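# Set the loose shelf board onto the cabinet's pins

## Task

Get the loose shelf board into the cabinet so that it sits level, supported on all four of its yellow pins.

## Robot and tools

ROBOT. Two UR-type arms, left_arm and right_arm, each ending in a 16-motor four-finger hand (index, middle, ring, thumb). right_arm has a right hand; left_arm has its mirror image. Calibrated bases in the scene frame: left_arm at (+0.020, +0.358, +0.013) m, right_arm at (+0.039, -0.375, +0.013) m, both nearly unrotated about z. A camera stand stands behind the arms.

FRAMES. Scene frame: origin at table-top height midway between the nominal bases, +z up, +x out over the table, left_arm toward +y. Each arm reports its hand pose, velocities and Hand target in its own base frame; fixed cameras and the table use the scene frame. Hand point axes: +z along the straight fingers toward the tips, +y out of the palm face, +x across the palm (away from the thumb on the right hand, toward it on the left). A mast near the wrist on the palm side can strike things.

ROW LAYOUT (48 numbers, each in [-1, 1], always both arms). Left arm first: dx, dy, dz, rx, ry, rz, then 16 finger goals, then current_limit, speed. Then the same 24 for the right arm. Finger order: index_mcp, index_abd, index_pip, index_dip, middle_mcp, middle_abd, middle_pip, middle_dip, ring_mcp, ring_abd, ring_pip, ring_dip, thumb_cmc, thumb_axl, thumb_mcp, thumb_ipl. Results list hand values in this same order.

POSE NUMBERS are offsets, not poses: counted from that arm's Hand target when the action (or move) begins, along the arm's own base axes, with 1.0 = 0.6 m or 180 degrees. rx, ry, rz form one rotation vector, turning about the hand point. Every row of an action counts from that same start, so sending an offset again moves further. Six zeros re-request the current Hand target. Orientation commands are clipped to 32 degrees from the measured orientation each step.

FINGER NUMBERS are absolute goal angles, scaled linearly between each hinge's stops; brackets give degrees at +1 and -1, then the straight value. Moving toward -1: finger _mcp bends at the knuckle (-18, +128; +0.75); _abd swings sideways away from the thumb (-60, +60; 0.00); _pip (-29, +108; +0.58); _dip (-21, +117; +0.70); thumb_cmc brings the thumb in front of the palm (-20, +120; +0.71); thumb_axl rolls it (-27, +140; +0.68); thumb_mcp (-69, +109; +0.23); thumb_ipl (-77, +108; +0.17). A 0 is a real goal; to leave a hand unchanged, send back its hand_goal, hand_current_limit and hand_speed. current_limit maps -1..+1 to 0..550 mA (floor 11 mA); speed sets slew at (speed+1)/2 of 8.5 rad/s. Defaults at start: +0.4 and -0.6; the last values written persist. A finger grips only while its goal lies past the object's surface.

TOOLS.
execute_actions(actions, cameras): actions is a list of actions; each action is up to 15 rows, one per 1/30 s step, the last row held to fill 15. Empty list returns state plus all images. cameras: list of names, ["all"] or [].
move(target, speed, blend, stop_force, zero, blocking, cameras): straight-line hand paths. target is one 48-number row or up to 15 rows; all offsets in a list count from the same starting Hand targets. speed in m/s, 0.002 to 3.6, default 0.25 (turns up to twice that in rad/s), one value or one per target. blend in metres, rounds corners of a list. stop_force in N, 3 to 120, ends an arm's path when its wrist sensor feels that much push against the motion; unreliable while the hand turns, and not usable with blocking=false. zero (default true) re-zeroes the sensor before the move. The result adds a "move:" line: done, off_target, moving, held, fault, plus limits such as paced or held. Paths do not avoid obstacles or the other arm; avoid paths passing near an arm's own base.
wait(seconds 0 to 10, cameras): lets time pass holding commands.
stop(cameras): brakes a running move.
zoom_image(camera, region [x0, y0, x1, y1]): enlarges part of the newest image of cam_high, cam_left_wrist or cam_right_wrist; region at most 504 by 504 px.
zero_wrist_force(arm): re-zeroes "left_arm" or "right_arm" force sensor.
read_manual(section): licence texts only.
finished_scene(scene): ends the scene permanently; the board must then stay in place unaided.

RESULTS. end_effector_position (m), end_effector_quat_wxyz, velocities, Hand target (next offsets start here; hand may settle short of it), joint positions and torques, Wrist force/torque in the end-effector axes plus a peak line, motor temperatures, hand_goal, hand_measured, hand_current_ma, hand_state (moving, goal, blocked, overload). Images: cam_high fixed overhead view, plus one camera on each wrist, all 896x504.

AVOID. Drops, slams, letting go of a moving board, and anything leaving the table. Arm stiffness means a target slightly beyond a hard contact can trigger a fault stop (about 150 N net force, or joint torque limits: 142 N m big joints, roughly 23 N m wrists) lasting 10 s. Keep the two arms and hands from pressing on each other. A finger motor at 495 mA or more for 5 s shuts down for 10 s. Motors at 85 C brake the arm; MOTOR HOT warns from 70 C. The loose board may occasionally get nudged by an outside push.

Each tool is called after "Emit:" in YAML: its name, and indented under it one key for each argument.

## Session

Emit:
execute_actions:
  actions: []

Emit:
zoom_image:
  camera: "cam_high"
  region: [180, 60, 480, 300]

Emit:
zoom_image:
  camera: "cam_high"
  region: [440, 60, 740, 300]

Scene clock: 0.00 s.
left_arm: end_effector_position=(+0.8690, +0.3054, +0.2714) hand_goal=(+0.754, +0.000, +0.576, +0.696, +0.754, +0.000, +0.576, +0.696, +0.754, +0.000, +0.576, +0.696, +0.714, +0.678, +0.226, +0.168) hand_measured=(+0.754, +0.000, +0.576, +0.696, +0.754, +0.000, +0.576, +0.696, +0.754, +0.000, +0.576, +0.696, +0.714, +0.678, +0.226, +0.168) hand_current_ma=(+0, +0, +0, +0, +0, +0, +0, +0, +0, +0, +0, +0, +0, +0, +0, +0) hand_state=(goal, goal, goal, goal, goal, goal, goal, goal, goal, goal, goal, goal, goal, goal, goal, goal) hand_current_limit=0.40 hand_speed=-0.60 end_effector_quat_wxyz=(+0.268, +0.489, +0.825, +0.091) | right_arm: end_effector_position=(+0.0723, -0.1517, +0.2973) hand_goal=(+0.754, +0.000, +0.576, +0.696, +0.754, +0.000, +0.576, +0.696, +0.754, +0.000, +0.576, +0.696, +0.714, +0.678, +0.226, +0.168) hand_measured=(+0.754, +0.000, +0.576, +0.696, +0.754, +0.000, +0.576, +0.696, +0.754, +0.000, +0.576, +0.696, +0.714, +0.678, +0.226, +0.168) hand_current_ma=(+0, +0, +0, +0, +0, +0, +0, +0, +0, +0, +0, +0, +0, +0, +0, +0) hand_state=(goal, goal, goal, goal, goal, goal, goal, goal, goal, goal, goal, goal, goal, goal, goal, goal) hand_current_limit=0.40 hand_speed=-0.60 end_effector_quat_wxyz=(+0.170, +0.822, -0.541, -0.047)
Joint positions: left_arm=[3.693 -2.232 -1.176 -0.866 1.188 -0.036] | right_arm=[-1 -2.352 2.308 -1.581 -1.922 1.727]
Joint velocities: within noise
Joint torques (N m): no reading
Motor temperatures (°C): left_arm=[30 26 26 36 34 33] | right_arm=[27 30 27 35 34 34]
Wrist force (N): no reading
Wrist torque (N m): no reading
Wrist force, peak (N): no reading
Hand target: left_arm +0.8690, +0.3054, +0.2714; +0.268, +0.489, +0.825, +0.091 | right_arm +0.0723, -0.1517, +0.2973; +0.170, +0.822, -0.541, -0.047
camera_calibration:
cam_left_wrist: T_world_to_cam=[[-0.16252, -0.986369, -0.0257368, 0.417077], [-0.956193, 0.151005, 0.250785, 0.668452], [-0.24348, 0.0653671, -0.967701, 0.578276], [0, 0, 0, 1]] pos_world=[0.847752, 0.272652, 0.402695]
cam_right_wrist: T_world_to_cam=[[-0.838788, 0.526831, 0.137419, 0.129558], [0.521335, 0.704389, 0.481711, -0.129715], [0.156984, 0.475694, -0.865489, 0.446458], [0, 0, 0, 1]] pos_world=[0.106211, -0.189263, 0.431086]

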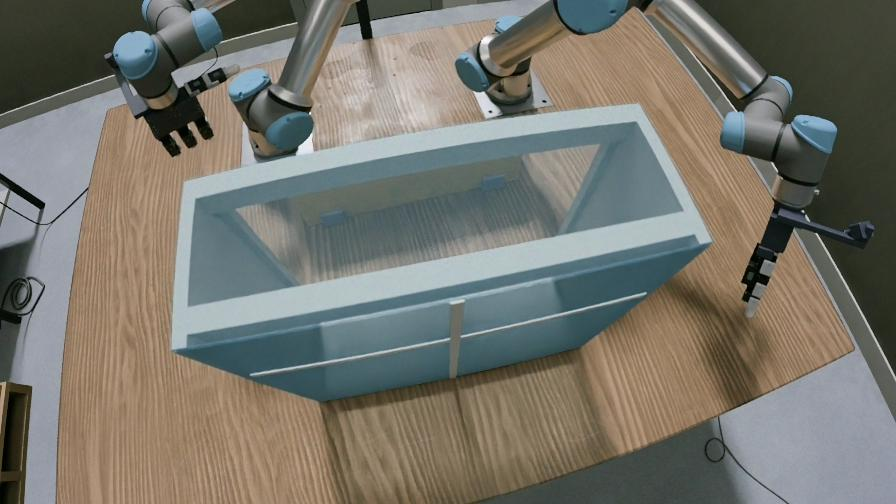

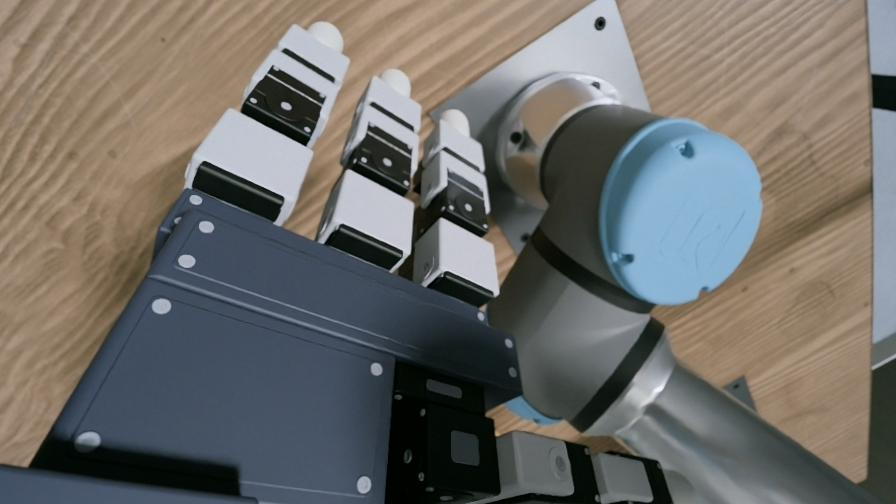

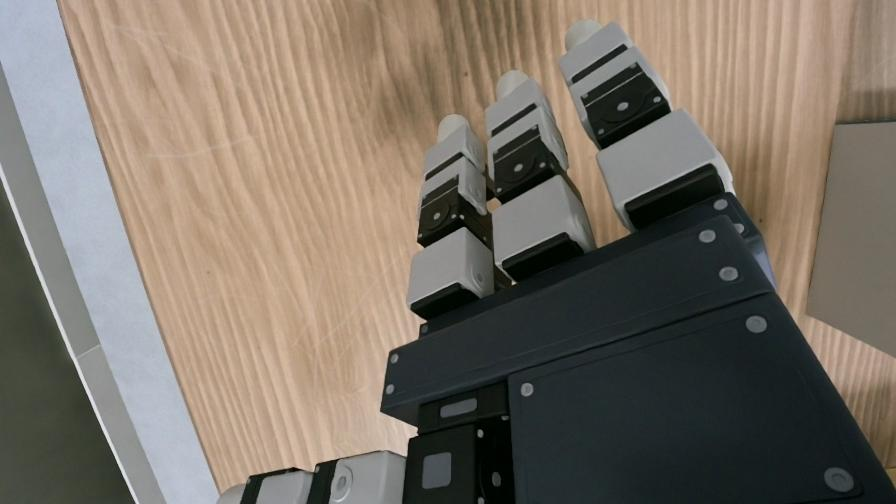

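Scaled by 1.680 from the camera's 896x504 image, which has a finer 1280x720 frame.

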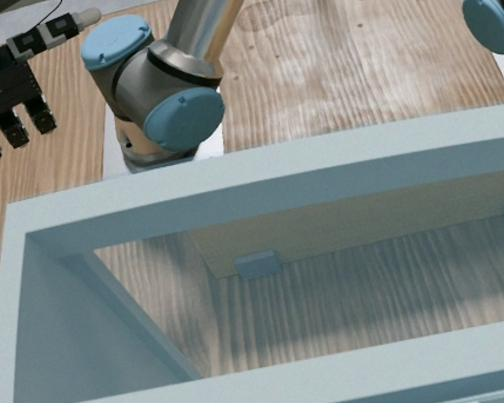

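Scaled by 1.680 from the camera's 896x504 image, which has a finer 1280x720 frame.

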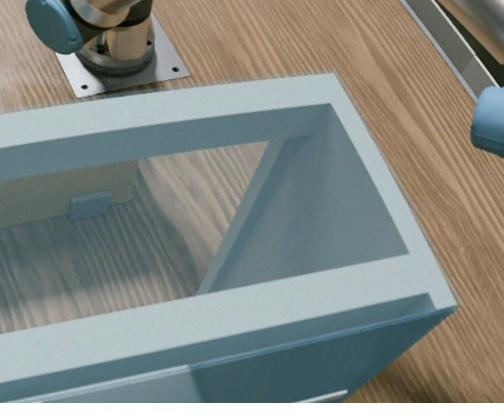

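Emit:
move:
  target:
    - [-0.3,-0.05,0.25,0.02,0.04,-0.04,0.754,0,0.576,0.696,0.754,0,0.576,0.696,0.754,0,0.576,0.696,0.714,0.678,0.226,0.168,0.4,-0.6,0.083,0.033,0.25,0.0273,0.0155,0.1716,0.754,0,0.576,0.696,0.754,0,0.576,0.696,0.754,0,0.576,0.696,0.714,0.678,0.226,0.168,0.4,-0.6]
    - [-0.8,-0.129,0.359,0.0816,0.1655,-0.1549,0.754,0,0.576,0.696,0.754,0,0.576,0.696,0.754,0,0.576,0.696,0.714,0.678,0.226,0.168,0.4,-0.6,0.4745,0.6062,0.3162,0.1366,0.0775,0.8582,0.754,0,0.576,0.696,0.754,0,0.576,0.696,0.754,0,0.576,0.696,0.714,0.678,0.226,0.168,0.4,-0.6]
  cameras: ["cam_high"]
  blend: [0.03, 0]
  speed: 0.4

Scene clock: 65.73 s.
left_arm: end_effector_position=(+0.3889, +0.2281, +0.4868) hand_goal=(+0.754, +0.000, +0.576, +0.696, +0.754, +0.000, +0.576, +0.696, +0.754, +0.000, +0.576, +0.696, +0.714, +0.678, +0.226, +0.168) hand_measured=(+0.754, +0.000, +0.576, +0.696, +0.754, +0.000, +0.576, +0.696, +0.754, +0.000, +0.576, +0.696, +0.716, +0.678, +0.224, +0.168) hand_current_ma=(+0, +0, +1, +0, +0, +0, +1, +0, +0, +0, +1, +0, +2, -1, -5, +0) hand_state=(goal, goal, goal, goal, goal, goal, goal, goal, goal, goal, goal, goal, goal, goal, goal, goal) hand_current_limit=0.40 hand_speed=-0.60 end_effector_quat_wxyz=(+0.000, +0.707, +0.707, +0.000) | right_arm: end_effector_position=(+0.3570, +0.2120, +0.4870) hand_goal=(+0.754, +0.000, +0.576, +0.696, +0.754, +0.000, +0.576, +0.696, +0.754, +0.000, +0.576, +0.696, +0.714, +0.678, +0.226, +0.168) hand_measured=(+0.754, +0.000, +0.576, +0.696, +0.754, +0.000, +0.576, +0.696, +0.754, +0.000, +0.576, +0.696, +0.716, +0.678, +0.224, +0.168) hand_current_ma=(+0, +0, +0, +0, +0, +0, +0, +0, +0, +0, +0, +0, +1, +0, -2, +0) hand_state=(goal, goal, goal, goal, goal, goal, goal, goal, goal, goal, goal, goal, goal, goal, goal, goal) hand_current_limit=0.40 hand_speed=-0.60 end_effector_quat_wxyz=(+0.000, +0.708, +0.707, +0.000) end_effector_velocity=(+0.000, +0.001, +0.000) end_effector_angular_velocity=(+0.000, +0.000, +0.006)
Joint positions: left_arm=[4.107 -1.28 -1.478 -1.954 1.571 0.965] | right_arm=[0.333 -1.878 1.489 -1.181 -1.572 0.334]
Joint velocities: left_arm=[within noise] | right_arm=[0 0.001 -0.001 0 0 -0.006]
Joint torques (N m): left_arm=[-12.94 9.58 17.24 3.82 -1.3 0.74] | right_arm=[-6.37 -16.32 -13.84 -4.09 0.17 -1.76]
Wrist force (N): left_arm=[0.6 -0.7 -0.4] | right_arm=[-0.3 0.6 -0.2]
Wrist torque (N m): left_arm=[0.11 -0.01 -0.06] | right_arm=[0.02 0.06 0.03]
Wrist force, peak (N): left_arm=[-0.8 -0.7 -2.2] | right_arm=[0.6 1.3 -1.4]
Hand target: left_arm +0.3890, +0.2280, +0.4868; +0.000, +0.707, +0.707, +0.000 | right_arm +0.3570, +0.2120, +0.4870; +0.001, +0.707, +0.707, +0.000
Off the commanded pose: left_arm 0.000 m, 0 deg | right_arm 0.000 m, 0 deg.
move: done
Images, in order (width x height): cam_high 896x504.

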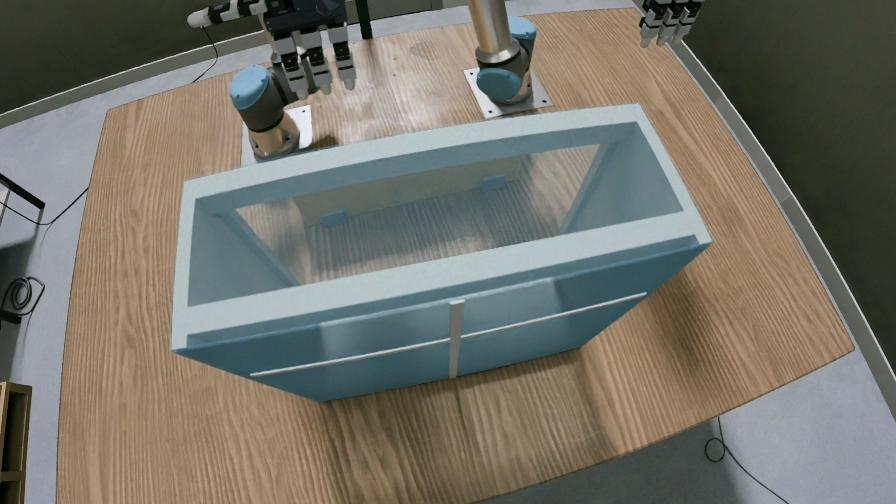

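Emit:
move:
  target: [-0.0312,-0.829,0,0,0,-0.0111,0.754,0,0.576,0.696,0.754,0,0.576,0.696,0.754,0,0.576,0.696,0.714,0.678,0.226,0.168,0.4,-0.6,-0.0012,0.052,0,0,0,0.0067,0.754,0,0.576,0.696,0.754,0,0.576,0.696,0.754,0,0.576,0.696,0.714,0.678,0.226,0.168,0.4,-0.6]
  cameras: ["cam_left_wrist","cam_right_wrist"]
  speed: 0.4

Emit:
zoom_image:
  camera: "cam_left_wrist"
  region: [400, 0, 600, 112]

Emit:
zoom_image:
  camera: "cam_right_wrist"
  region: [300, 0, 500, 112]

Emit:
move:
  target: [0,0,-0.35,0,0,0,0.754,0,0.576,0.696,0.754,0,0.576,0.696,0.754,0,0.576,0.696,0.714,0.678,0.226,0.168,0.4,-0.6,0,0,-0.35,0,0,0,0.754,0,0.576,0.696,0.754,0,0.576,0.696,0.754,0,0.576,0.696,0.714,0.678,0.226,0.168,0.4,-0.6]
  cameras: ["cam_left_wrist","cam_right_wrist"]
  speed: 0.25

Emit:
zoom_image:
  camera: "cam_left_wrist"
  region: [380, 0, 640, 180]

Emit:
zoom_image:
  camera: "cam_right_wrist"
  region: [270, 0, 530, 200]

Scene clock: 90.77 s.
left_arm: end_effector_position=(+0.3702, -0.2693, +0.4868) hand_goal=(+0.754, +0.000, +0.576, +0.696, +0.754, +0.000, +0.576, +0.696, +0.754, +0.000, +0.576, +0.696, +0.714, +0.678, +0.226, +0.168) hand_measured=(+0.754, +0.000, +0.576, +0.696, +0.754, +0.000, +0.576, +0.696, +0.754, +0.000, +0.576, +0.696, +0.714, +0.678, +0.224, +0.168) hand_current_ma=(+0, +0, +1, +0, +0, +0, +1, +0, +0, +0, +1, +0, +1, -1, -5, +0) hand_state=(goal, goal, goal, goal, goal, goal, goal, goal, goal, goal, goal, goal, goal, goal, goal, goal) hand_current_limit=0.40 hand_speed=-0.60 end_effector_quat_wxyz=(+0.000, +0.719, +0.695, +0.000) end_effector_velocity=(-0.001, -0.001, +0.000) end_effector_angular_velocity=(-0.002, +0.000, +0.004) | right_arm: end_effector_position=(+0.3564, +0.2433, +0.4870) hand_goal=(+0.754, +0.000, +0.576, +0.696, +0.754, +0.000, +0.576, +0.696, +0.754, +0.000, +0.576, +0.696, +0.714, +0.678, +0.226, +0.168) hand_measured=(+0.754, +0.000, +0.576, +0.696, +0.754, +0.000, +0.576, +0.696, +0.754, +0.000, +0.576, +0.696, +0.716, +0.678, +0.224, +0.168) hand_current_ma=(+0, +0, +0, +0, +0, +0, +0, +0, +0, +0, +0, +0, +1, +0, -2, +0) hand_state=(goal, goal, goal, goal, goal, goal, goal, goal, goal, goal, goal, goal, goal, goal, goal, goal) hand_current_limit=0.40 hand_speed=-0.60 end_effector_quat_wxyz=(+0.001, +0.700, +0.714, +0.000)
Joint positions: left_arm=[2.683 -1.372 -1.412 -1.929 1.571 -0.425] | right_arm=[0.414 -1.834 1.459 -1.196 -1.572 0.394]
Joint velocities: left_arm=[-0.003 -0.002 0.002 0 -0.001 -0.007] | right_arm=[within noise]
Joint torques (N m): left_arm=[-11.39 6.45 25.85 2.75 -1.88 -1.42] | right_arm=[-7.52 -20.85 -16.5 -2.93 -0.7 -1.99]
Wrist force (N): left_arm=[0.7 -0.4 -0.3] | right_arm=[0.0 0.6 -0.3]
Wrist torque (N m): left_arm=[0.16 -0.03 0.22] | right_arm=[0.04 0.01 -0.10]
Wrist force, peak (N): left_arm=[3.1 -0.6 -0.8] | right_arm=[-0.2 1.0 -0.2]
Hand target: left_arm +0.3702, -0.2694, +0.4868; +0.000, +0.719, +0.695, +0.000 | right_arm +0.3563, +0.2432, +0.4870; +0.001, +0.700, +0.714, +0.000
Off the commanded pose: left_arm 0.000 m, 0 deg | right_arm 0.000 m, 0 deg.
move: done
camera_calibration:
cam_left_wrist: T_world_to_cam=[[-0.658475, -0.751208, -0.0457948, 0.0313698], [-0.531085, 0.420687, 0.735507, -0.0964468], [-0.533254, 0.508634, -0.675967, 0.78747], [0, 0, 0, 1]] pos_world=[0.389356, -0.336395, 0.604678]
cam_right_wrist: T_world_to_cam=[[0.607084, -0.794056, 0.0304008, -0.00815535], [-0.53979, -0.384008, 0.749109, -0.134701], [-0.58316, -0.471182, -0.661749, 0.773061], [0, 0, 0, 1]] pos_world=[0.38306, 0.306051, 0.612726]
Images, in order (width x height): cam_left_wrist 896x504, cam_right_wrist 896x504.

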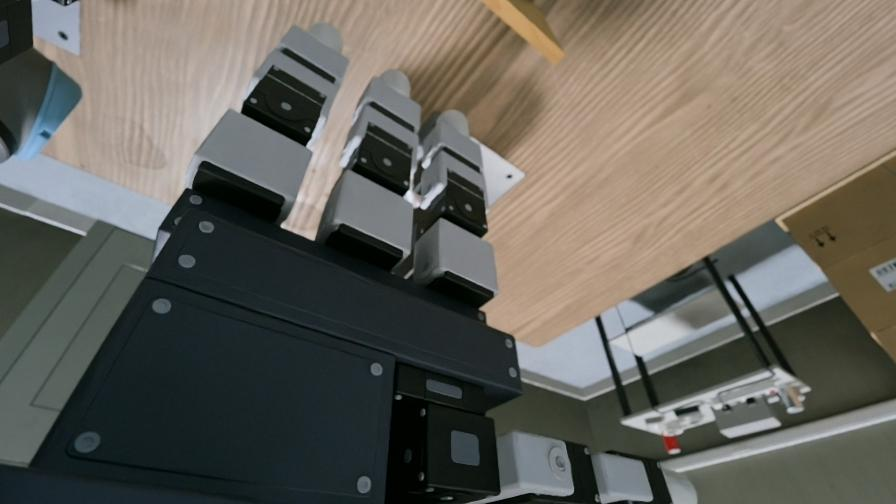

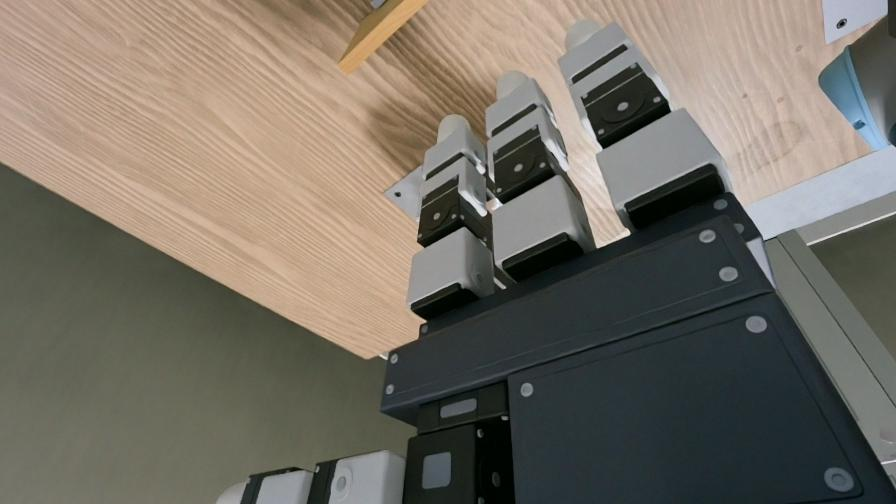

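Scaled by 2.520 from the camera's 896x504 image, which has a finer 1280x720 frame.

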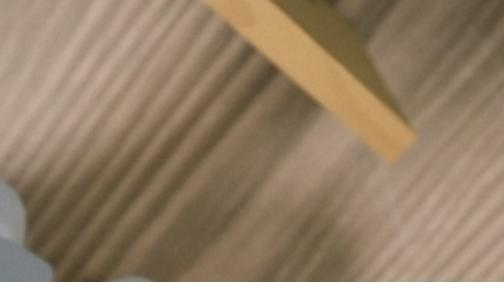

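Scaled by 2.520 from the camera's 896x504 image, which has a finer 1280x720 frame.

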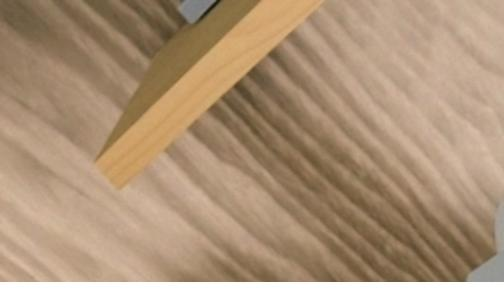

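Scene clock: 92.13 s.
left_arm: end_effector_position=(+0.3702, -0.2694, +0.2768) hand_goal=(+0.754, +0.000, +0.576, +0.696, +0.754, +0.000, +0.576, +0.696, +0.754, +0.000, +0.576, +0.696, +0.714, +0.678, +0.226, +0.168) hand_measured=(+0.754, +0.000, +0.576, +0.696, +0.754, +0.000, +0.576, +0.696, +0.754, +0.000, +0.576, +0.696, +0.714, +0.678, +0.224, +0.168) hand_current_ma=(+0, +0, +1, +0, +0, +0, +1, +0, +0, +0, +1, +0, +1, -1, -6, +0) hand_state=(goal, goal, goal, goal, goal, goal, goal, goal, goal, goal, goal, goal, goal, goal, goal, goal) hand_current_limit=0.40 hand_speed=-0.60 end_effector_quat_wxyz=(+0.000, +0.719, +0.695, +0.000) end_effector_velocity=(+0.000, +0.000, +0.000) end_effector_angular_velocity=(-0.001, -0.004, +0.001) | right_arm: end_effector_position=(+0.3563, +0.2432, +0.2770) hand_goal=(+0.754, +0.000, +0.576, +0.696, +0.754, +0.000, +0.576, +0.696, +0.754, +0.000, +0.576, +0.696, +0.714, +0.678, +0.226, +0.168) hand_measured=(+0.754, +0.000, +0.576, +0.696, +0.754, +0.000, +0.576, +0.696, +0.754, +0.000, +0.576, +0.696, +0.716, +0.678, +0.222, +0.168) hand_current_ma=(+0, +0, +0, +0, +0, +0, +0, +0, +0, +0, +0, +0, +1, +0, -3, +0) hand_state=(goal, goal, goal, goal, goal, goal, goal, goal, goal, goal, goal, goal, goal, goal, goal, goal) hand_current_limit=0.40 hand_speed=-0.60 end_effector_quat_wxyz=(+0.000, +0.700, +0.714, +0.000)
Joint positions: left_arm=[2.683 -1.327 -1.99 -1.396 1.571 -0.425] | right_arm=[0.414 -1.889 2.042 -1.723 -1.572 0.393]
Joint velocities: left_arm=[0 0.001 -0.002 0.005 0.001 -0.002] | right_arm=[within noise]
Joint torques (N m): left_arm=[-12.64 14.92 13.64 4.57 2.1 -1.4] | right_arm=[5.64 -21.39 -14.47 -5.15 -0.63 0.9]
Wrist force (N): left_arm=[0.2 -1.0 -0.3] | right_arm=[0.1 0.6 -0.3]
Wrist torque (N m): left_arm=[0.08 0.05 0.19] | right_arm=[0.04 0.00 -0.09]
Wrist force, peak (N): left_arm=[0.4 -0.5 -2.8] | right_arm=[-0.4 0.5 -2.3]
Hand target: left_arm +0.3702, -0.2694, +0.2768; +0.000, +0.719, +0.695, +0.000 | right_arm +0.3563, +0.2432, +0.2770; +0.001, +0.700, +0.714, +0.000
Off the commanded pose: left_arm 0.000 m, 0 deg | right_arm 0.000 m, 0 deg.
move: done
camera_calibration:
cam_left_wrist: T_world_to_cam=[[-0.658624, -0.751084, -0.0456798, 0.0217327], [-0.530971, 0.420877, 0.735481, 0.0580814], [-0.533182, 0.50866, -0.676004, 0.645563], [0, 0, 0, 1]] pos_world=[0.389356, -0.336494, 0.394678]
cam_right_wrist: T_world_to_cam=[[0.607054, -0.79408, 0.0303864, -0.00182611], [-0.539669, -0.383892, 0.749256, 0.0224335], [-0.583304, -0.471237, -0.661583, 0.634053], [0, 0, 0, 1]] pos_world=[0.38306, 0.305951, 0.402726]
Images, in order (width x height): cam_left_wrist 896x504, cam_right_wrist 896x504.

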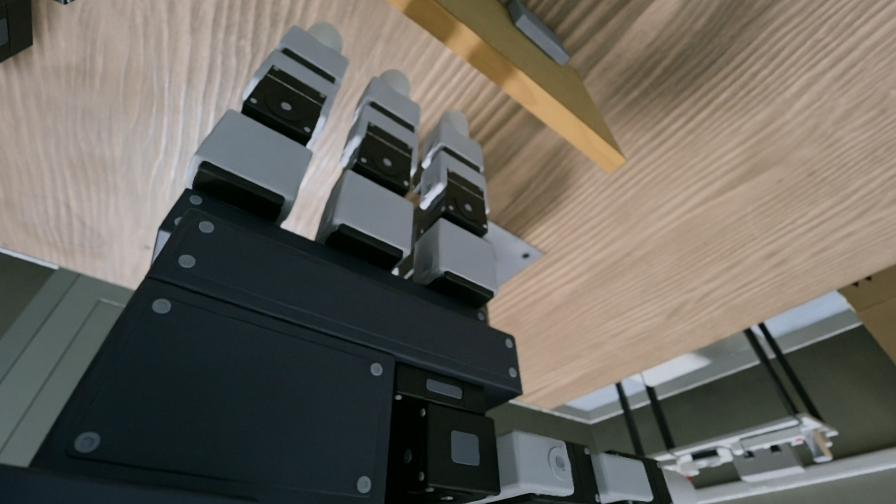

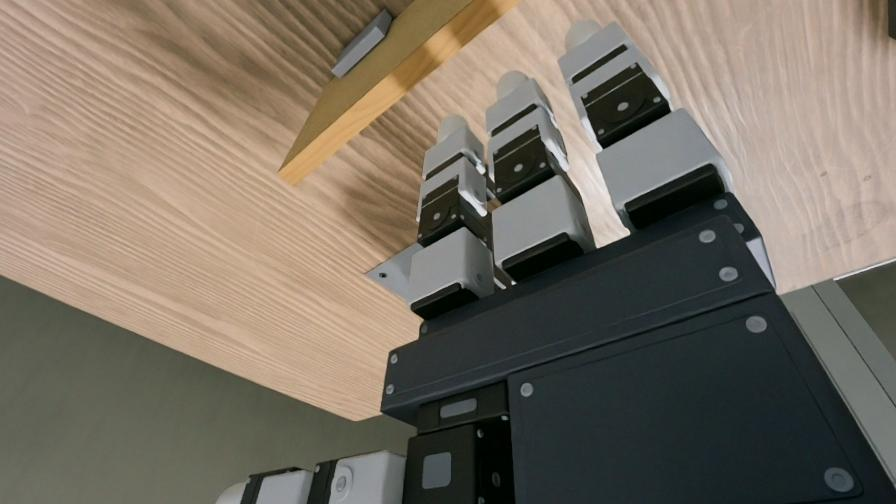

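Scaled by 1.938 from the camera's 896x504 image, which has a finer 1280x720 frame.

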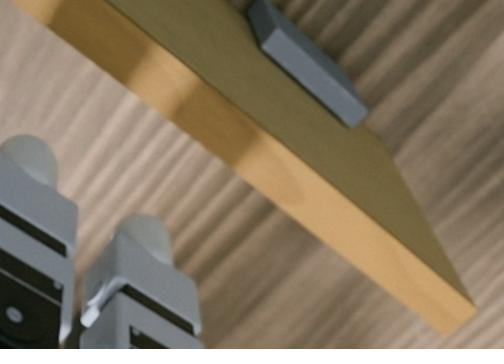

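Scaled by 1.938 from the camera's 896x504 image, which has a finer 1280x720 frame.

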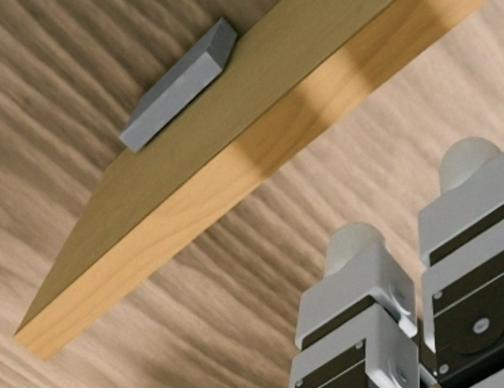

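Emit:
move:
  target:
    - [0.003,-0.0017,-0.2663,0,0,-0.0024,0.754,0,0.576,0.696,0.754,0,0.576,0.696,0.754,0,0.576,0.696,0.714,0.678,0.226,0.168,0.4,-0.6,0.0008,0.0007,-0.2667,0,0,-0.001,0.754,0,0.576,0.696,0.754,0,0.576,0.696,0.754,0,0.576,0.696,0.714,0.678,0.226,0.168,0.4,-0.6]
    - [0.028,-0.0017,-0.2663,0,0,-0.0024,0.754,0,0.576,0.696,0.754,0,0.576,0.696,0.754,0,0.576,0.696,0.714,0.678,0.226,0.168,0.4,-0.6,0.0258,0.0007,-0.2667,0,0,-0.001,0.754,0,0.576,0.696,0.754,0,0.576,0.696,0.754,0,0.576,0.696,0.714,0.678,0.226,0.168,0.4,-0.6]
    - [0.028,-0.0017,-0.2663,0,0,-0.0024,0.754,0,0.576,0.696,0.754,0,0.576,0.696,0.754,0,0.576,0.696,-0.571,0.678,0.226,0.168,0.4,-0.4,0.0258,0.0007,-0.2667,0,0,-0.001,0.754,0,0.576,0.696,0.754,0,0.576,0.696,0.754,0,0.576,0.696,-0.571,0.678,0.226,0.168,0.4,-0.4]
    - [0.028,-0.0017,-0.2663,0,0,-0.0024,0.754,0,0.576,0.696,0.754,0,0.576,0.696,0.754,0,0.576,0.696,-0.571,0.678,0.0,-0.719,0.4,-0.5,0.0258,0.0007,-0.2667,0,0,-0.001,0.754,0,0.576,0.696,0.754,0,0.576,0.696,0.754,0,0.576,0.696,-0.571,0.678,0.0,-0.719,0.4,-0.5]
  cameras: ["cam_left_wrist","cam_right_wrist"]
  speed: [0.12, 0.04, 0.1, 0.1]

Scene clock: 151.33 s.
left_arm: end_effector_position=(+0.3870, -0.2704, +0.1170) hand_goal=(+0.754, +0.000, +0.576, +0.696, +0.754, +0.000, +0.576, +0.696, +0.754, +0.000, +0.576, +0.696, -0.570, +0.678, +0.000, -0.718) hand_measured=(+0.754, +0.000, +0.576, +0.696, +0.754, +0.000, +0.576, +0.696, +0.754, +0.000, +0.576, +0.696, -0.568, +0.678, -0.002, -0.716) hand_current_ma=(+0, +0, +1, +0, +0, +0, +1, +0, +0, +0, +1, +0, +4, -1, -3, +6) hand_state=(goal, goal, goal, goal, goal, goal, goal, goal, goal, goal, goal, goal, goal, goal, goal, goal) hand_current_limit=0.40 hand_speed=-0.50 end_effector_quat_wxyz=(+0.000, +0.722, +0.692, +0.000) | right_arm: end_effector_position=(+0.3718, +0.2436, +0.1170) hand_goal=(+0.754, +0.000, +0.576, +0.696, +0.754, +0.000, +0.576, +0.696, +0.754, +0.000, +0.576, +0.696, -0.570, +0.678, +0.000, -0.718) hand_measured=(+0.754, +0.000, +0.576, +0.696, +0.754, +0.000, +0.576, +0.696, +0.754, +0.000, +0.576, +0.696, -0.568, +0.678, -0.002, -0.716) hand_current_ma=(+0, +0, +0, +0, +0, +0, +0, +0, +0, +0, +0, +0, +2, +0, -1, +3) hand_state=(goal, goal, goal, goal, goal, goal, goal, goal, goal, goal, goal, goal, goal, goal, goal, goal) hand_current_limit=0.40 hand_speed=-0.50 end_effector_quat_wxyz=(+0.001, +0.701, +0.713, +0.000)
Joint positions: left_arm=[2.7 -1.539 -2.263 -0.91 1.571 -0.4] | right_arm=[0.398 -1.675 2.329 -2.225 -1.572 0.381]
Joint torques (N m): left_arm=[-12.96 23.97 12.85 0.13 1.91 -1.25] | right_arm=[4.5 -25.59 -9.74 -0.71 0.58 1.62]
Wrist force (N): left_arm=[0.7 -0.5 0.0] | right_arm=[-0.2 0.5 -0.4]
Wrist torque (N m): left_arm=[0.16 0.07 0.06] | right_arm=[0.06 -0.02 0.02]
Wrist force, peak (N): left_arm=[0.3 -0.7 -1.5] | right_arm=[-0.1 0.6 -1.8]
Hand target: left_arm +0.3870, -0.2704, +0.1170; +0.000, +0.722, +0.692, +0.000 | right_arm +0.3718, +0.2436, +0.1170; +0.001, +0.701, +0.713, +0.000
Off the commanded pose: left_arm 0.000 m, 0 deg | right_arm 0.000 m, 0 deg.
move: done
camera_calibration:
cam_left_wrist: T_world_to_cam=[[-0.664218, -0.746143, -0.0456707, 0.0282173], [-0.527847, 0.424875, 0.735431, 0.184854], [-0.529332, 0.512593, -0.676059, 0.546603], [0, 0, 0, 1]] pos_world=[0.405652, -0.337671, 0.234878]
cam_right_wrist: T_world_to_cam=[[0.604519, -0.796007, 0.0304783, -0.00453975], [-0.541034, -0.382199, 0.749137, 0.150942], [-0.584669, -0.469357, -0.661714, 0.537488], [0, 0, 0, 1]] pos_world=[0.398662, 0.30635, 0.242726]
Images, in order (width x height): cam_left_wrist 896x504, cam_right_wrist 896x504.

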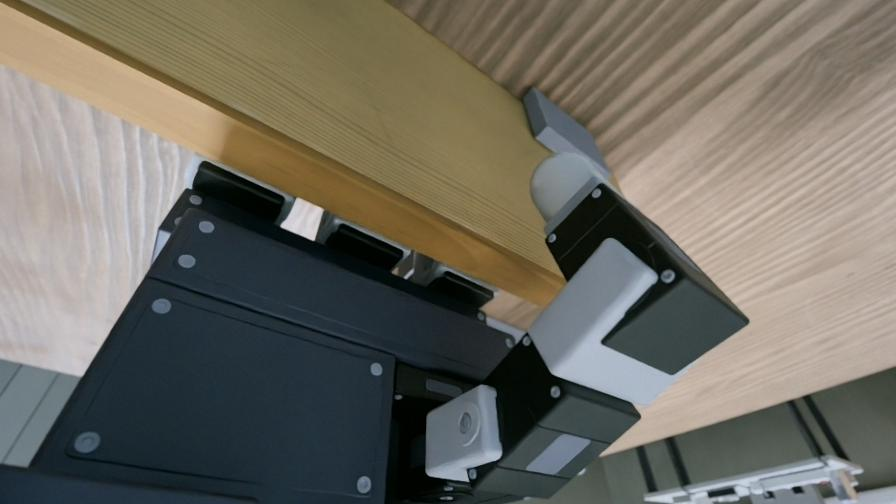

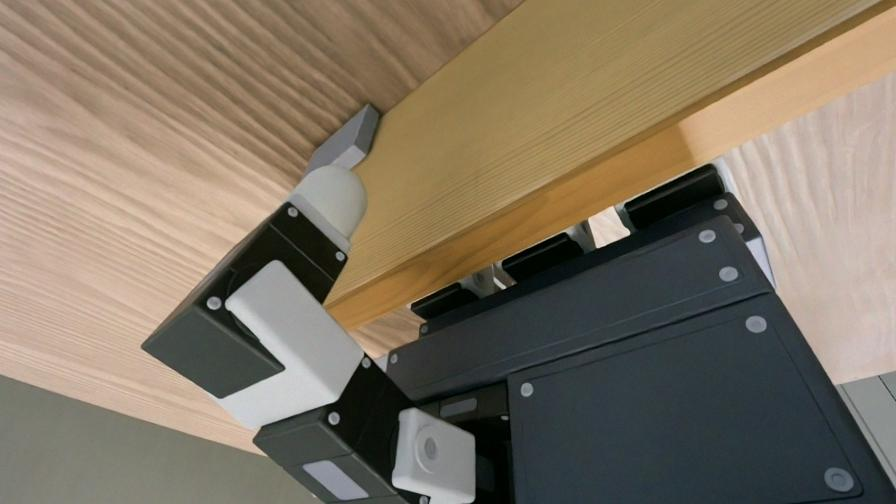

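Emit:
move:
  target:
    - [0,0,0,0,0,0,0.754,0,0.576,0.696,0.754,0,0.576,0.696,0.754,0,0.576,0.696,-0.571,0.678,-0.55,-0.80,0.78,-0.7,0,0,0,0,0,0,0.754,0,0.576,0.696,0.754,0,0.576,0.696,0.754,0,0.576,0.696,-0.571,0.678,-0.55,-0.80,0.78,-0.7]
    - [0,0,0,0,0,0,0.754,0,0.576,0.696,0.754,0,0.576,0.696,0.754,0,0.576,0.696,-0.571,0.678,-0.55,-0.93,0.78,-0.8,0,0,0,0,0,0,0.754,0,0.576,0.696,0.754,0,0.576,0.696,0.754,0,0.576,0.696,-0.571,0.678,-0.55,-0.93,0.78,-0.8]
    - [0,0,0.0333,0,0,0,0.754,0,0.576,0.696,0.754,0,0.576,0.696,0.754,0,0.576,0.696,-0.571,0.678,-0.55,-0.93,0.78,-0.8,0,0,0.0333,0,0,0,0.754,0,0.576,0.696,0.754,0,0.576,0.696,0.754,0,0.576,0.696,-0.571,0.678,-0.55,-0.93,0.78,-0.8]
  cameras: ["cam_left_wrist","cam_right_wrist"]
  speed: [0.04, 0.04, 0.04]

Scene clock: 163.40 s.
left_arm: end_effector_position=(+0.3871, -0.2704, +0.1371) hand_goal=(+0.754, +0.000, +0.576, +0.696, +0.754, +0.000, +0.576, +0.696, +0.754, +0.000, +0.576, +0.696, -0.570, +0.678, -0.550, -0.930) hand_measured=(+0.752, +0.000, +0.576, +0.696, +0.752, +0.000, +0.576, +0.696, +0.750, +0.000, +0.576, +0.696, -0.568, +0.680, -0.360, -0.904) hand_current_ma=(-3, +0, +1, +0, -3, +0, +1, +0, -7, +0, +1, +0, +2, +5, +490, +102) hand_state=(goal, goal, goal, goal, goal, goal, goal, goal, goal, goal, goal, goal, goal, goal, blocked, blocked) hand_current_limit=0.78 hand_speed=-0.80 end_effector_quat_wxyz=(+0.000, +0.722, +0.692, +0.000) | right_arm: end_effector_position=(+0.3718, +0.2437, +0.1370) hand_goal=(+0.754, +0.000, +0.576, +0.696, +0.754, +0.000, +0.576, +0.696, +0.754, +0.000, +0.576, +0.696, -0.570, +0.678, -0.550, -0.930) hand_measured=(+0.754, +0.000, +0.576, +0.696, +0.754, +0.000, +0.576, +0.696, +0.754, +0.000, +0.576, +0.696, -0.568, +0.680, -0.362, -0.916) hand_current_ma=(+0, +0, +0, +0, +0, +0, +0, +0, +0, +0, +0, +0, +1, +1, +490, +26) hand_state=(goal, goal, goal, goal, goal, goal, goal, goal, goal, goal, goal, goal, goal, goal, blocked, goal) hand_current_limit=0.78 hand_speed=-0.80 end_effector_quat_wxyz=(+0.001, +0.701, +0.713, +0.000)
Joint positions: left_arm=[2.7 -1.504 -2.233 -0.975 1.571 -0.4] | right_arm=[0.398 -1.712 2.298 -2.157 -1.572 0.381]
Joint torques (N m): left_arm=[-8.12 10.84 12.17 1.22 2.01 -0.84] | right_arm=[3.64 -0.13 -9.83 -4.06 -0.17 0.69]
Wrist force (N): left_arm=[0.6 -0.7 -0.4] | right_arm=[0.1 0.7 -0.3]
Wrist torque (N m): left_arm=[0.17 0.08 0.07] | right_arm=[0.08 -0.05 0.06]
Wrist force, peak (N): left_arm=[0.1 -5.8 8.2] | right_arm=[-0.4 8.6 -0.5]
Hand target: left_arm +0.3870, -0.2704, +0.1370; +0.000, +0.722, +0.692, +0.000 | right_arm +0.3718, +0.2436, +0.1370; +0.001, +0.701, +0.713, +0.000
Off the commanded pose: left_arm 0.000 m, 0 deg | right_arm 0.000 m, 0 deg.
move: done
camera_calibration:
cam_left_wrist: T_world_to_cam=[[-0.664173, -0.74618, -0.0457144, 0.0291159], [-0.527983, 0.424908, 0.735314, 0.170168], [-0.529252, 0.512512, -0.676183, 0.560164], [0, 0, 0, 1]] pos_world=[0.405652, -0.337671, 0.254977]
cam_right_wrist: T_world_to_cam=[[0.604473, -0.796045, 0.030425, -0.00510555], [-0.541057, -0.382218, 0.749111, 0.13598], [-0.584697, -0.469279, -0.661745, 0.550717], [0, 0, 0, 1]] pos_world=[0.398662, 0.30635, 0.262726]
Images, in order (width x height): cam_left_wrist 896x504, cam_right_wrist 896x504.

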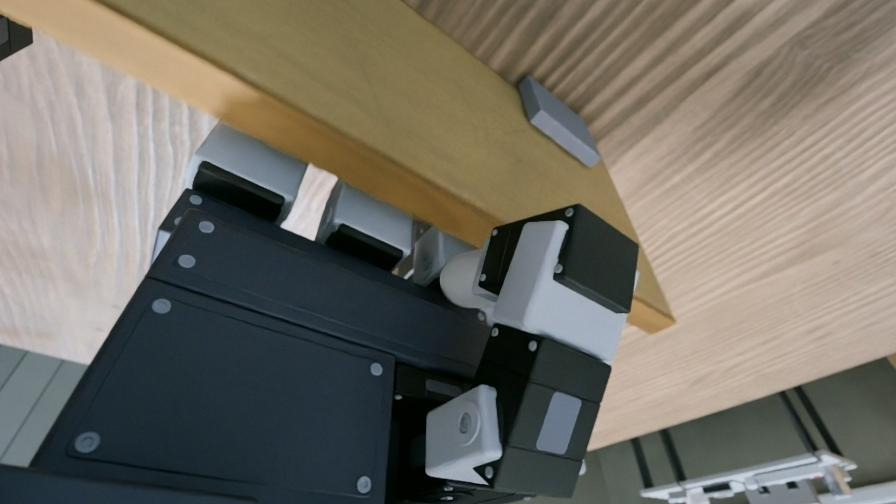

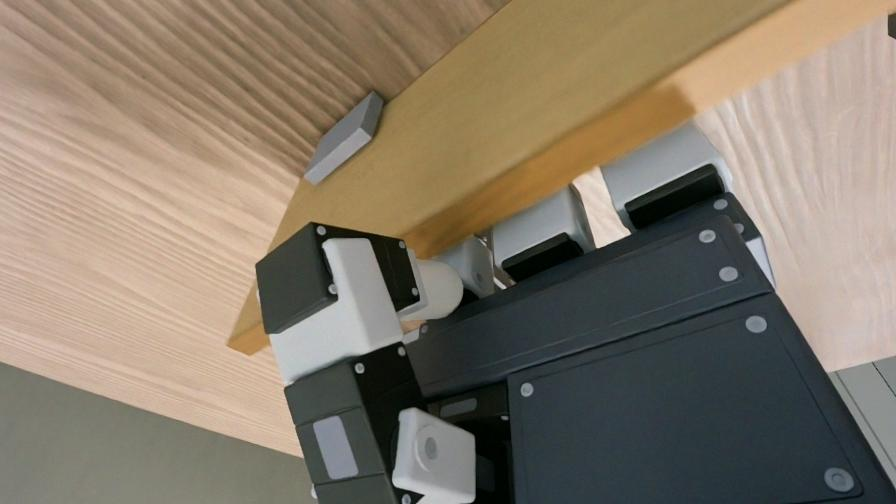

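Emit:
move:
  target:
    - [0,0,0,0,0,0,0.754,0,0.576,0.696,0.754,0,0.576,0.696,0.754,0,0.576,0.696,-0.571,0.678,0.05,-0.5,0.6,-0.5,0,0,0,0,0,0,0.754,0,0.576,0.696,0.754,0,0.576,0.696,0.754,0,0.576,0.696,-0.571,0.678,0.05,-0.5,0.6,-0.5]
    - [0,0,-0.0383,0,0,0,0.754,0,0.576,0.696,0.754,0,0.576,0.696,0.754,0,0.576,0.696,-0.571,0.678,0.05,-0.5,0.6,-0.5,0,0,-0.0383,0,0,0,0.754,0,0.576,0.696,0.754,0,0.576,0.696,0.754,0,0.576,0.696,-0.571,0.678,0.05,-0.5,0.6,-0.5]
    - [0,0,-0.0383,0,0,0,0.754,0,0.576,0.696,0.754,0,0.576,0.696,0.754,0,0.576,0.696,-0.571,0.678,-0.6,-0.52,0.78,-0.7,0,0,-0.0383,0,0,0,0.754,0,0.576,0.696,0.754,0,0.576,0.696,0.754,0,0.576,0.696,-0.571,0.678,-0.6,-0.52,0.78,-0.7]
  cameras: ["cam_left_wrist","cam_right_wrist"]
  speed: [0.04, 0.06, 0.04]

Scene clock: 196.13 s.
left_arm: end_effector_position=(+0.3870, -0.2704, +0.1141) hand_goal=(+0.754, +0.000, +0.576, +0.696, +0.754, +0.000, +0.576, +0.696, +0.754, +0.000, +0.576, +0.696, -0.570, +0.678, -0.600, -0.520) hand_measured=(+0.752, +0.000, +0.576, +0.696, +0.752, +0.000, +0.576, +0.696, +0.750, +0.000, +0.576, +0.696, -0.568, +0.680, -0.398, -0.510) hand_current_ma=(-4, +0, +1, +0, -3, +0, +1, +0, -6, +0, +1, +0, +2, +5, +490, +35) hand_state=(goal, goal, goal, goal, goal, goal, goal, goal, goal, goal, goal, goal, goal, goal, blocked, goal) hand_current_limit=0.78 hand_speed=-0.70 end_effector_quat_wxyz=(+0.000, +0.722, +0.692, +0.000) | right_arm: end_effector_position=(+0.3718, +0.2437, +0.1141) hand_goal=(+0.754, +0.000, +0.576, +0.696, +0.754, +0.000, +0.576, +0.696, +0.754, +0.000, +0.576, +0.696, -0.570, +0.678, -0.600, -0.520) hand_measured=(+0.754, +0.000, +0.576, +0.696, +0.754, +0.000, +0.576, +0.696, +0.754, +0.000, +0.576, +0.696, -0.568, +0.680, -0.372, -0.512) hand_current_ma=(+0, +0, +0, +0, +0, +0, +0, +0, +0, +0, +0, +0, +1, +1, +490, +12) hand_state=(goal, goal, goal, goal, goal, goal, goal, goal, goal, goal, goal, goal, goal, goal, blocked, goal) hand_current_limit=0.78 hand_speed=-0.70 end_effector_quat_wxyz=(+0.001, +0.701, +0.713, +0.000)
Joint positions: left_arm=[2.7 -1.545 -2.267 -0.9 1.571 -0.4] | right_arm=[0.398 -1.669 2.334 -2.236 -1.572 0.381]
Joint torques (N m): left_arm=[3.46 20.64 24.38 4.63 -0.14 -1.22] | right_arm=[0.91 -23.45 -24.42 -2.38 -0.44 1.76]
Wrist force (N): left_arm=[1.1 -2.0 -2.6] | right_arm=[0.0 6.2 -4.4]
Wrist torque (N m): left_arm=[0.13 0.07 -0.01] | right_arm=[0.44 -0.15 0.01]
Wrist force, peak (N): left_arm=[1.2 -2.1 -2.8] | right_arm=[-0.2 -0.3 -8.9]
Hand target: left_arm +0.3870, -0.2704, +0.1140; +0.000, +0.722, +0.692, +0.000 | right_arm +0.3718, +0.2436, +0.1140; +0.001, +0.701, +0.713, +0.000
Off the commanded pose: left_arm 0.000 m, 0 deg | right_arm 0.000 m, 0 deg.
move: done
camera_calibration:
cam_left_wrist: T_world_to_cam=[[-0.664253, -0.746109, -0.0457154, 0.0281164], [-0.527875, 0.424902, 0.735395, 0.187089], [-0.529261, 0.51262, -0.676094, 0.544563], [0, 0, 0, 1]] pos_world=[0.405652, -0.337671, 0.231878]
cam_right_wrist: T_world_to_cam=[[0.604515, -0.796012, 0.0304514, -0.00443892], [-0.541123, -0.382291, 0.749026, 0.153278], [-0.584592, -0.469275, -0.66184, 0.535477], [0, 0, 0, 1]] pos_world=[0.398661, 0.306349, 0.239726]
Images, in order (width x height): cam_left_wrist 896x504, cam_right_wrist 896x504.

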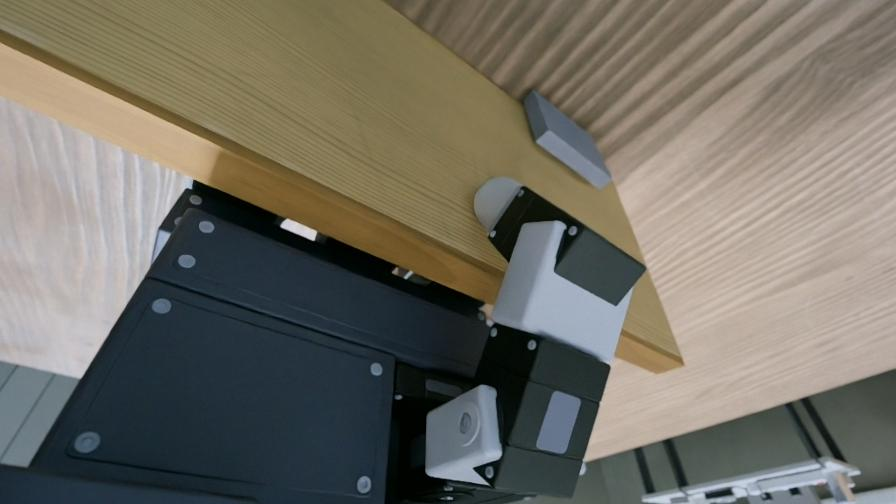

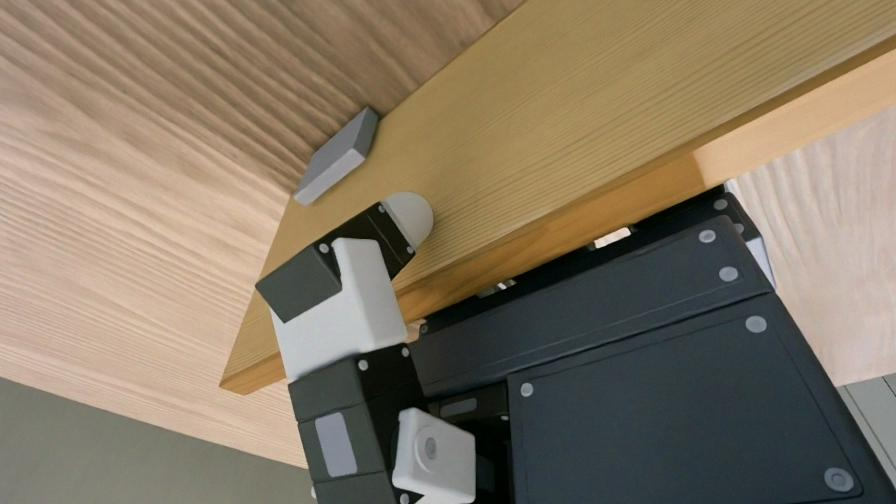

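Emit:
move:
  target:
    - [0,0,0,0,0,0,0.754,0,0.576,0.696,0.754,0,0.576,0.696,0.754,0,0.576,0.696,-0.571,0.678,-0.6,-0.64,0.78,-0.8,0.0025,0,0,0,0,0,0.754,0,0.576,0.696,0.754,0,0.576,0.696,0.754,0,0.576,0.696,-0.571,0.678,-0.6,-0.64,0.78,-0.8]
    - [0,0,0.0167,0,0,0,0.754,0,0.576,0.696,0.754,0,0.576,0.696,0.754,0,0.576,0.696,-0.571,0.678,-0.6,-0.64,0.78,-0.8,0.0025,0,0.0167,0,0,0,0.754,0,0.576,0.696,0.754,0,0.576,0.696,0.754,0,0.576,0.696,-0.571,0.678,-0.6,-0.64,0.78,-0.8]
  cameras: ["cam_left_wrist","cam_right_wrist"]
  speed: [0.02, 0.03]

Scene clock: 210.00 s.
left_arm: end_effector_position=(+0.3870, -0.2704, +0.1242) hand_goal=(+0.754, +0.000, +0.576, +0.696, +0.754, +0.000, +0.576, +0.696, +0.754, +0.000, +0.576, +0.696, -0.570, +0.678, -0.600, -0.640) hand_measured=(+0.750, +0.000, +0.576, +0.696, +0.752, +0.000, +0.576, +0.696, +0.750, +0.000, +0.576, +0.696, -0.568, +0.680, -0.398, -0.518) hand_current_ma=(-7, +0, +1, +0, -3, +0, +1, +0, -6, +0, +1, +0, +2, +3, +489, +490) hand_state=(goal, goal, goal, goal, goal, goal, goal, goal, goal, goal, goal, goal, goal, goal, blocked, blocked) hand_current_limit=0.78 hand_speed=-0.80 end_effector_quat_wxyz=(+0.000, +0.722, +0.692, +0.000) end_effector_velocity=(+0.001, +0.000, -0.001) end_effector_angular_velocity=(-0.001, -0.003, +0.000) | right_arm: end_effector_position=(+0.3734, +0.2437, +0.1243) hand_goal=(+0.754, +0.000, +0.576, +0.696, +0.754, +0.000, +0.576, +0.696, +0.754, +0.000, +0.576, +0.696, -0.570, +0.678, -0.600, -0.640) hand_measured=(+0.754, +0.000, +0.576, +0.696, +0.754, +0.000, +0.576, +0.696, +0.754, +0.000, +0.576, +0.696, -0.568, +0.680, -0.372, -0.548) hand_current_ma=(+0, +0, +0, +0, +0, +0, +0, +0, +0, +0, +0, +0, +1, +1, +489, +399) hand_state=(goal, goal, goal, goal, goal, goal, goal, goal, goal, goal, goal, goal, goal, goal, blocked, blocked) hand_current_limit=0.78 hand_speed=-0.80 end_effector_quat_wxyz=(+0.001, +0.701, +0.713, +0.000) end_effector_velocity=(+0.000, +0.001, +0.000) end_effector_angular_velocity=(+0.001, -0.004, +0.003)
Joint positions: left_arm=[2.7 -1.526 -2.253 -0.934 1.571 -0.4] | right_arm=[0.397 -1.686 2.316 -2.201 -1.572 0.38]
Joint velocities: left_arm=[0 -0.003 -0.001 0.007 0.001 0] | right_arm=[0.003 0.001 0.002 -0.007 0 0]
Joint torques (N m): left_arm=[-11.04 14.88 16.01 6.34 -0.32 -1.36] | right_arm=[2.42 -3.65 -10.77 -4.8 -0.52 1.05]
Wrist force (N): left_arm=[0.8 -3.6 6.8] | right_arm=[-0.2 5.5 3.3]
Wrist torque (N m): left_arm=[-0.46 0.10 0.47] | right_arm=[0.04 0.00 0.00]
Wrist force, peak (N): left_arm=[0.0 -3.7 7.2] | right_arm=[-0.2 8.9 -2.4]
Hand target: left_arm +0.3870, -0.2704, +0.1241; +0.000, +0.722, +0.692, +0.000 | right_arm +0.3733, +0.2436, +0.1240; +0.001, +0.701, +0.713, +0.000
Off the commanded pose: left_arm 0.000 m, 0 deg | right_arm 0.000 m, 0 deg.
move: done
camera_calibration:
cam_left_wrist: T_world_to_cam=[[-0.664178, -0.746174, -0.0457257, 0.0285327], [-0.527896, 0.424819, 0.735428, 0.179561], [-0.529332, 0.512594, -0.676059, 0.551471], [0, 0, 0, 1]] pos_world=[0.405652, -0.337671, 0.242078]
cam_right_wrist: T_world_to_cam=[[0.604546, -0.795986, 0.0304921, -0.0056868], [-0.5412, -0.382348, 0.748941, 0.14652], [-0.584488, -0.469272, -0.661935, 0.543085], [0, 0, 0, 1]] pos_world=[0.400161, 0.306349, 0.249926]
Images, in order (width x height): cam_left_wrist 896x504, cam_right_wrist 896x504.

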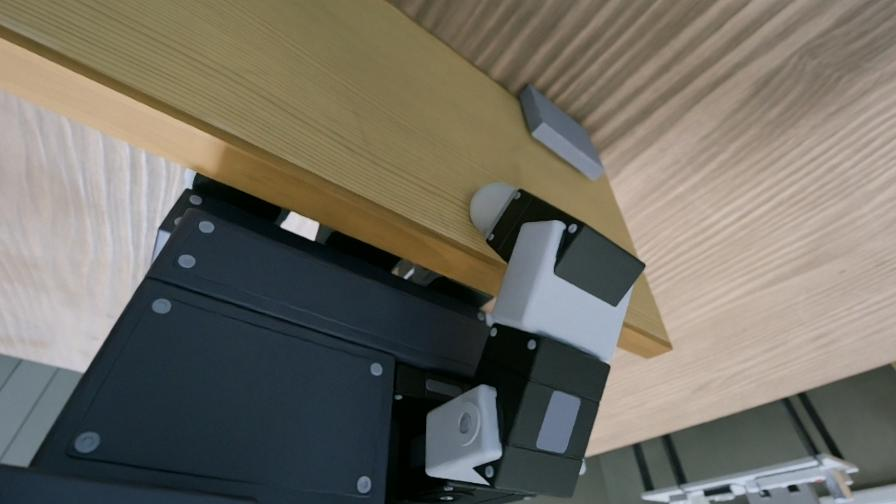

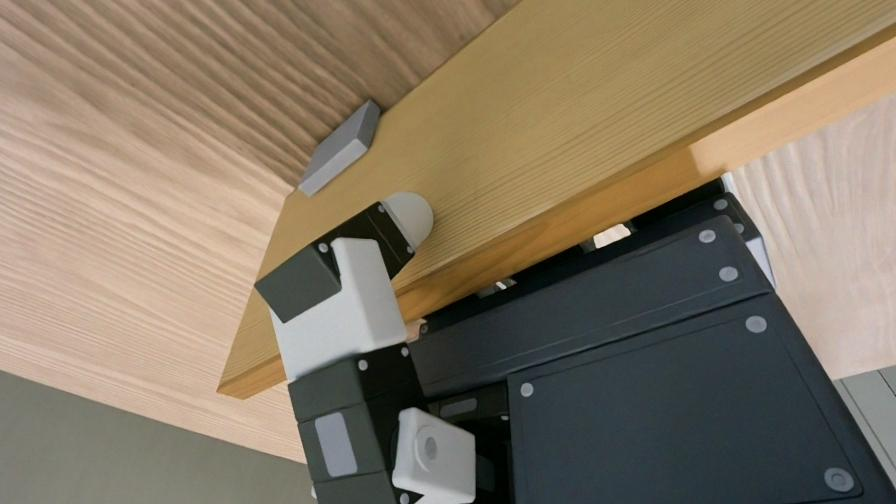

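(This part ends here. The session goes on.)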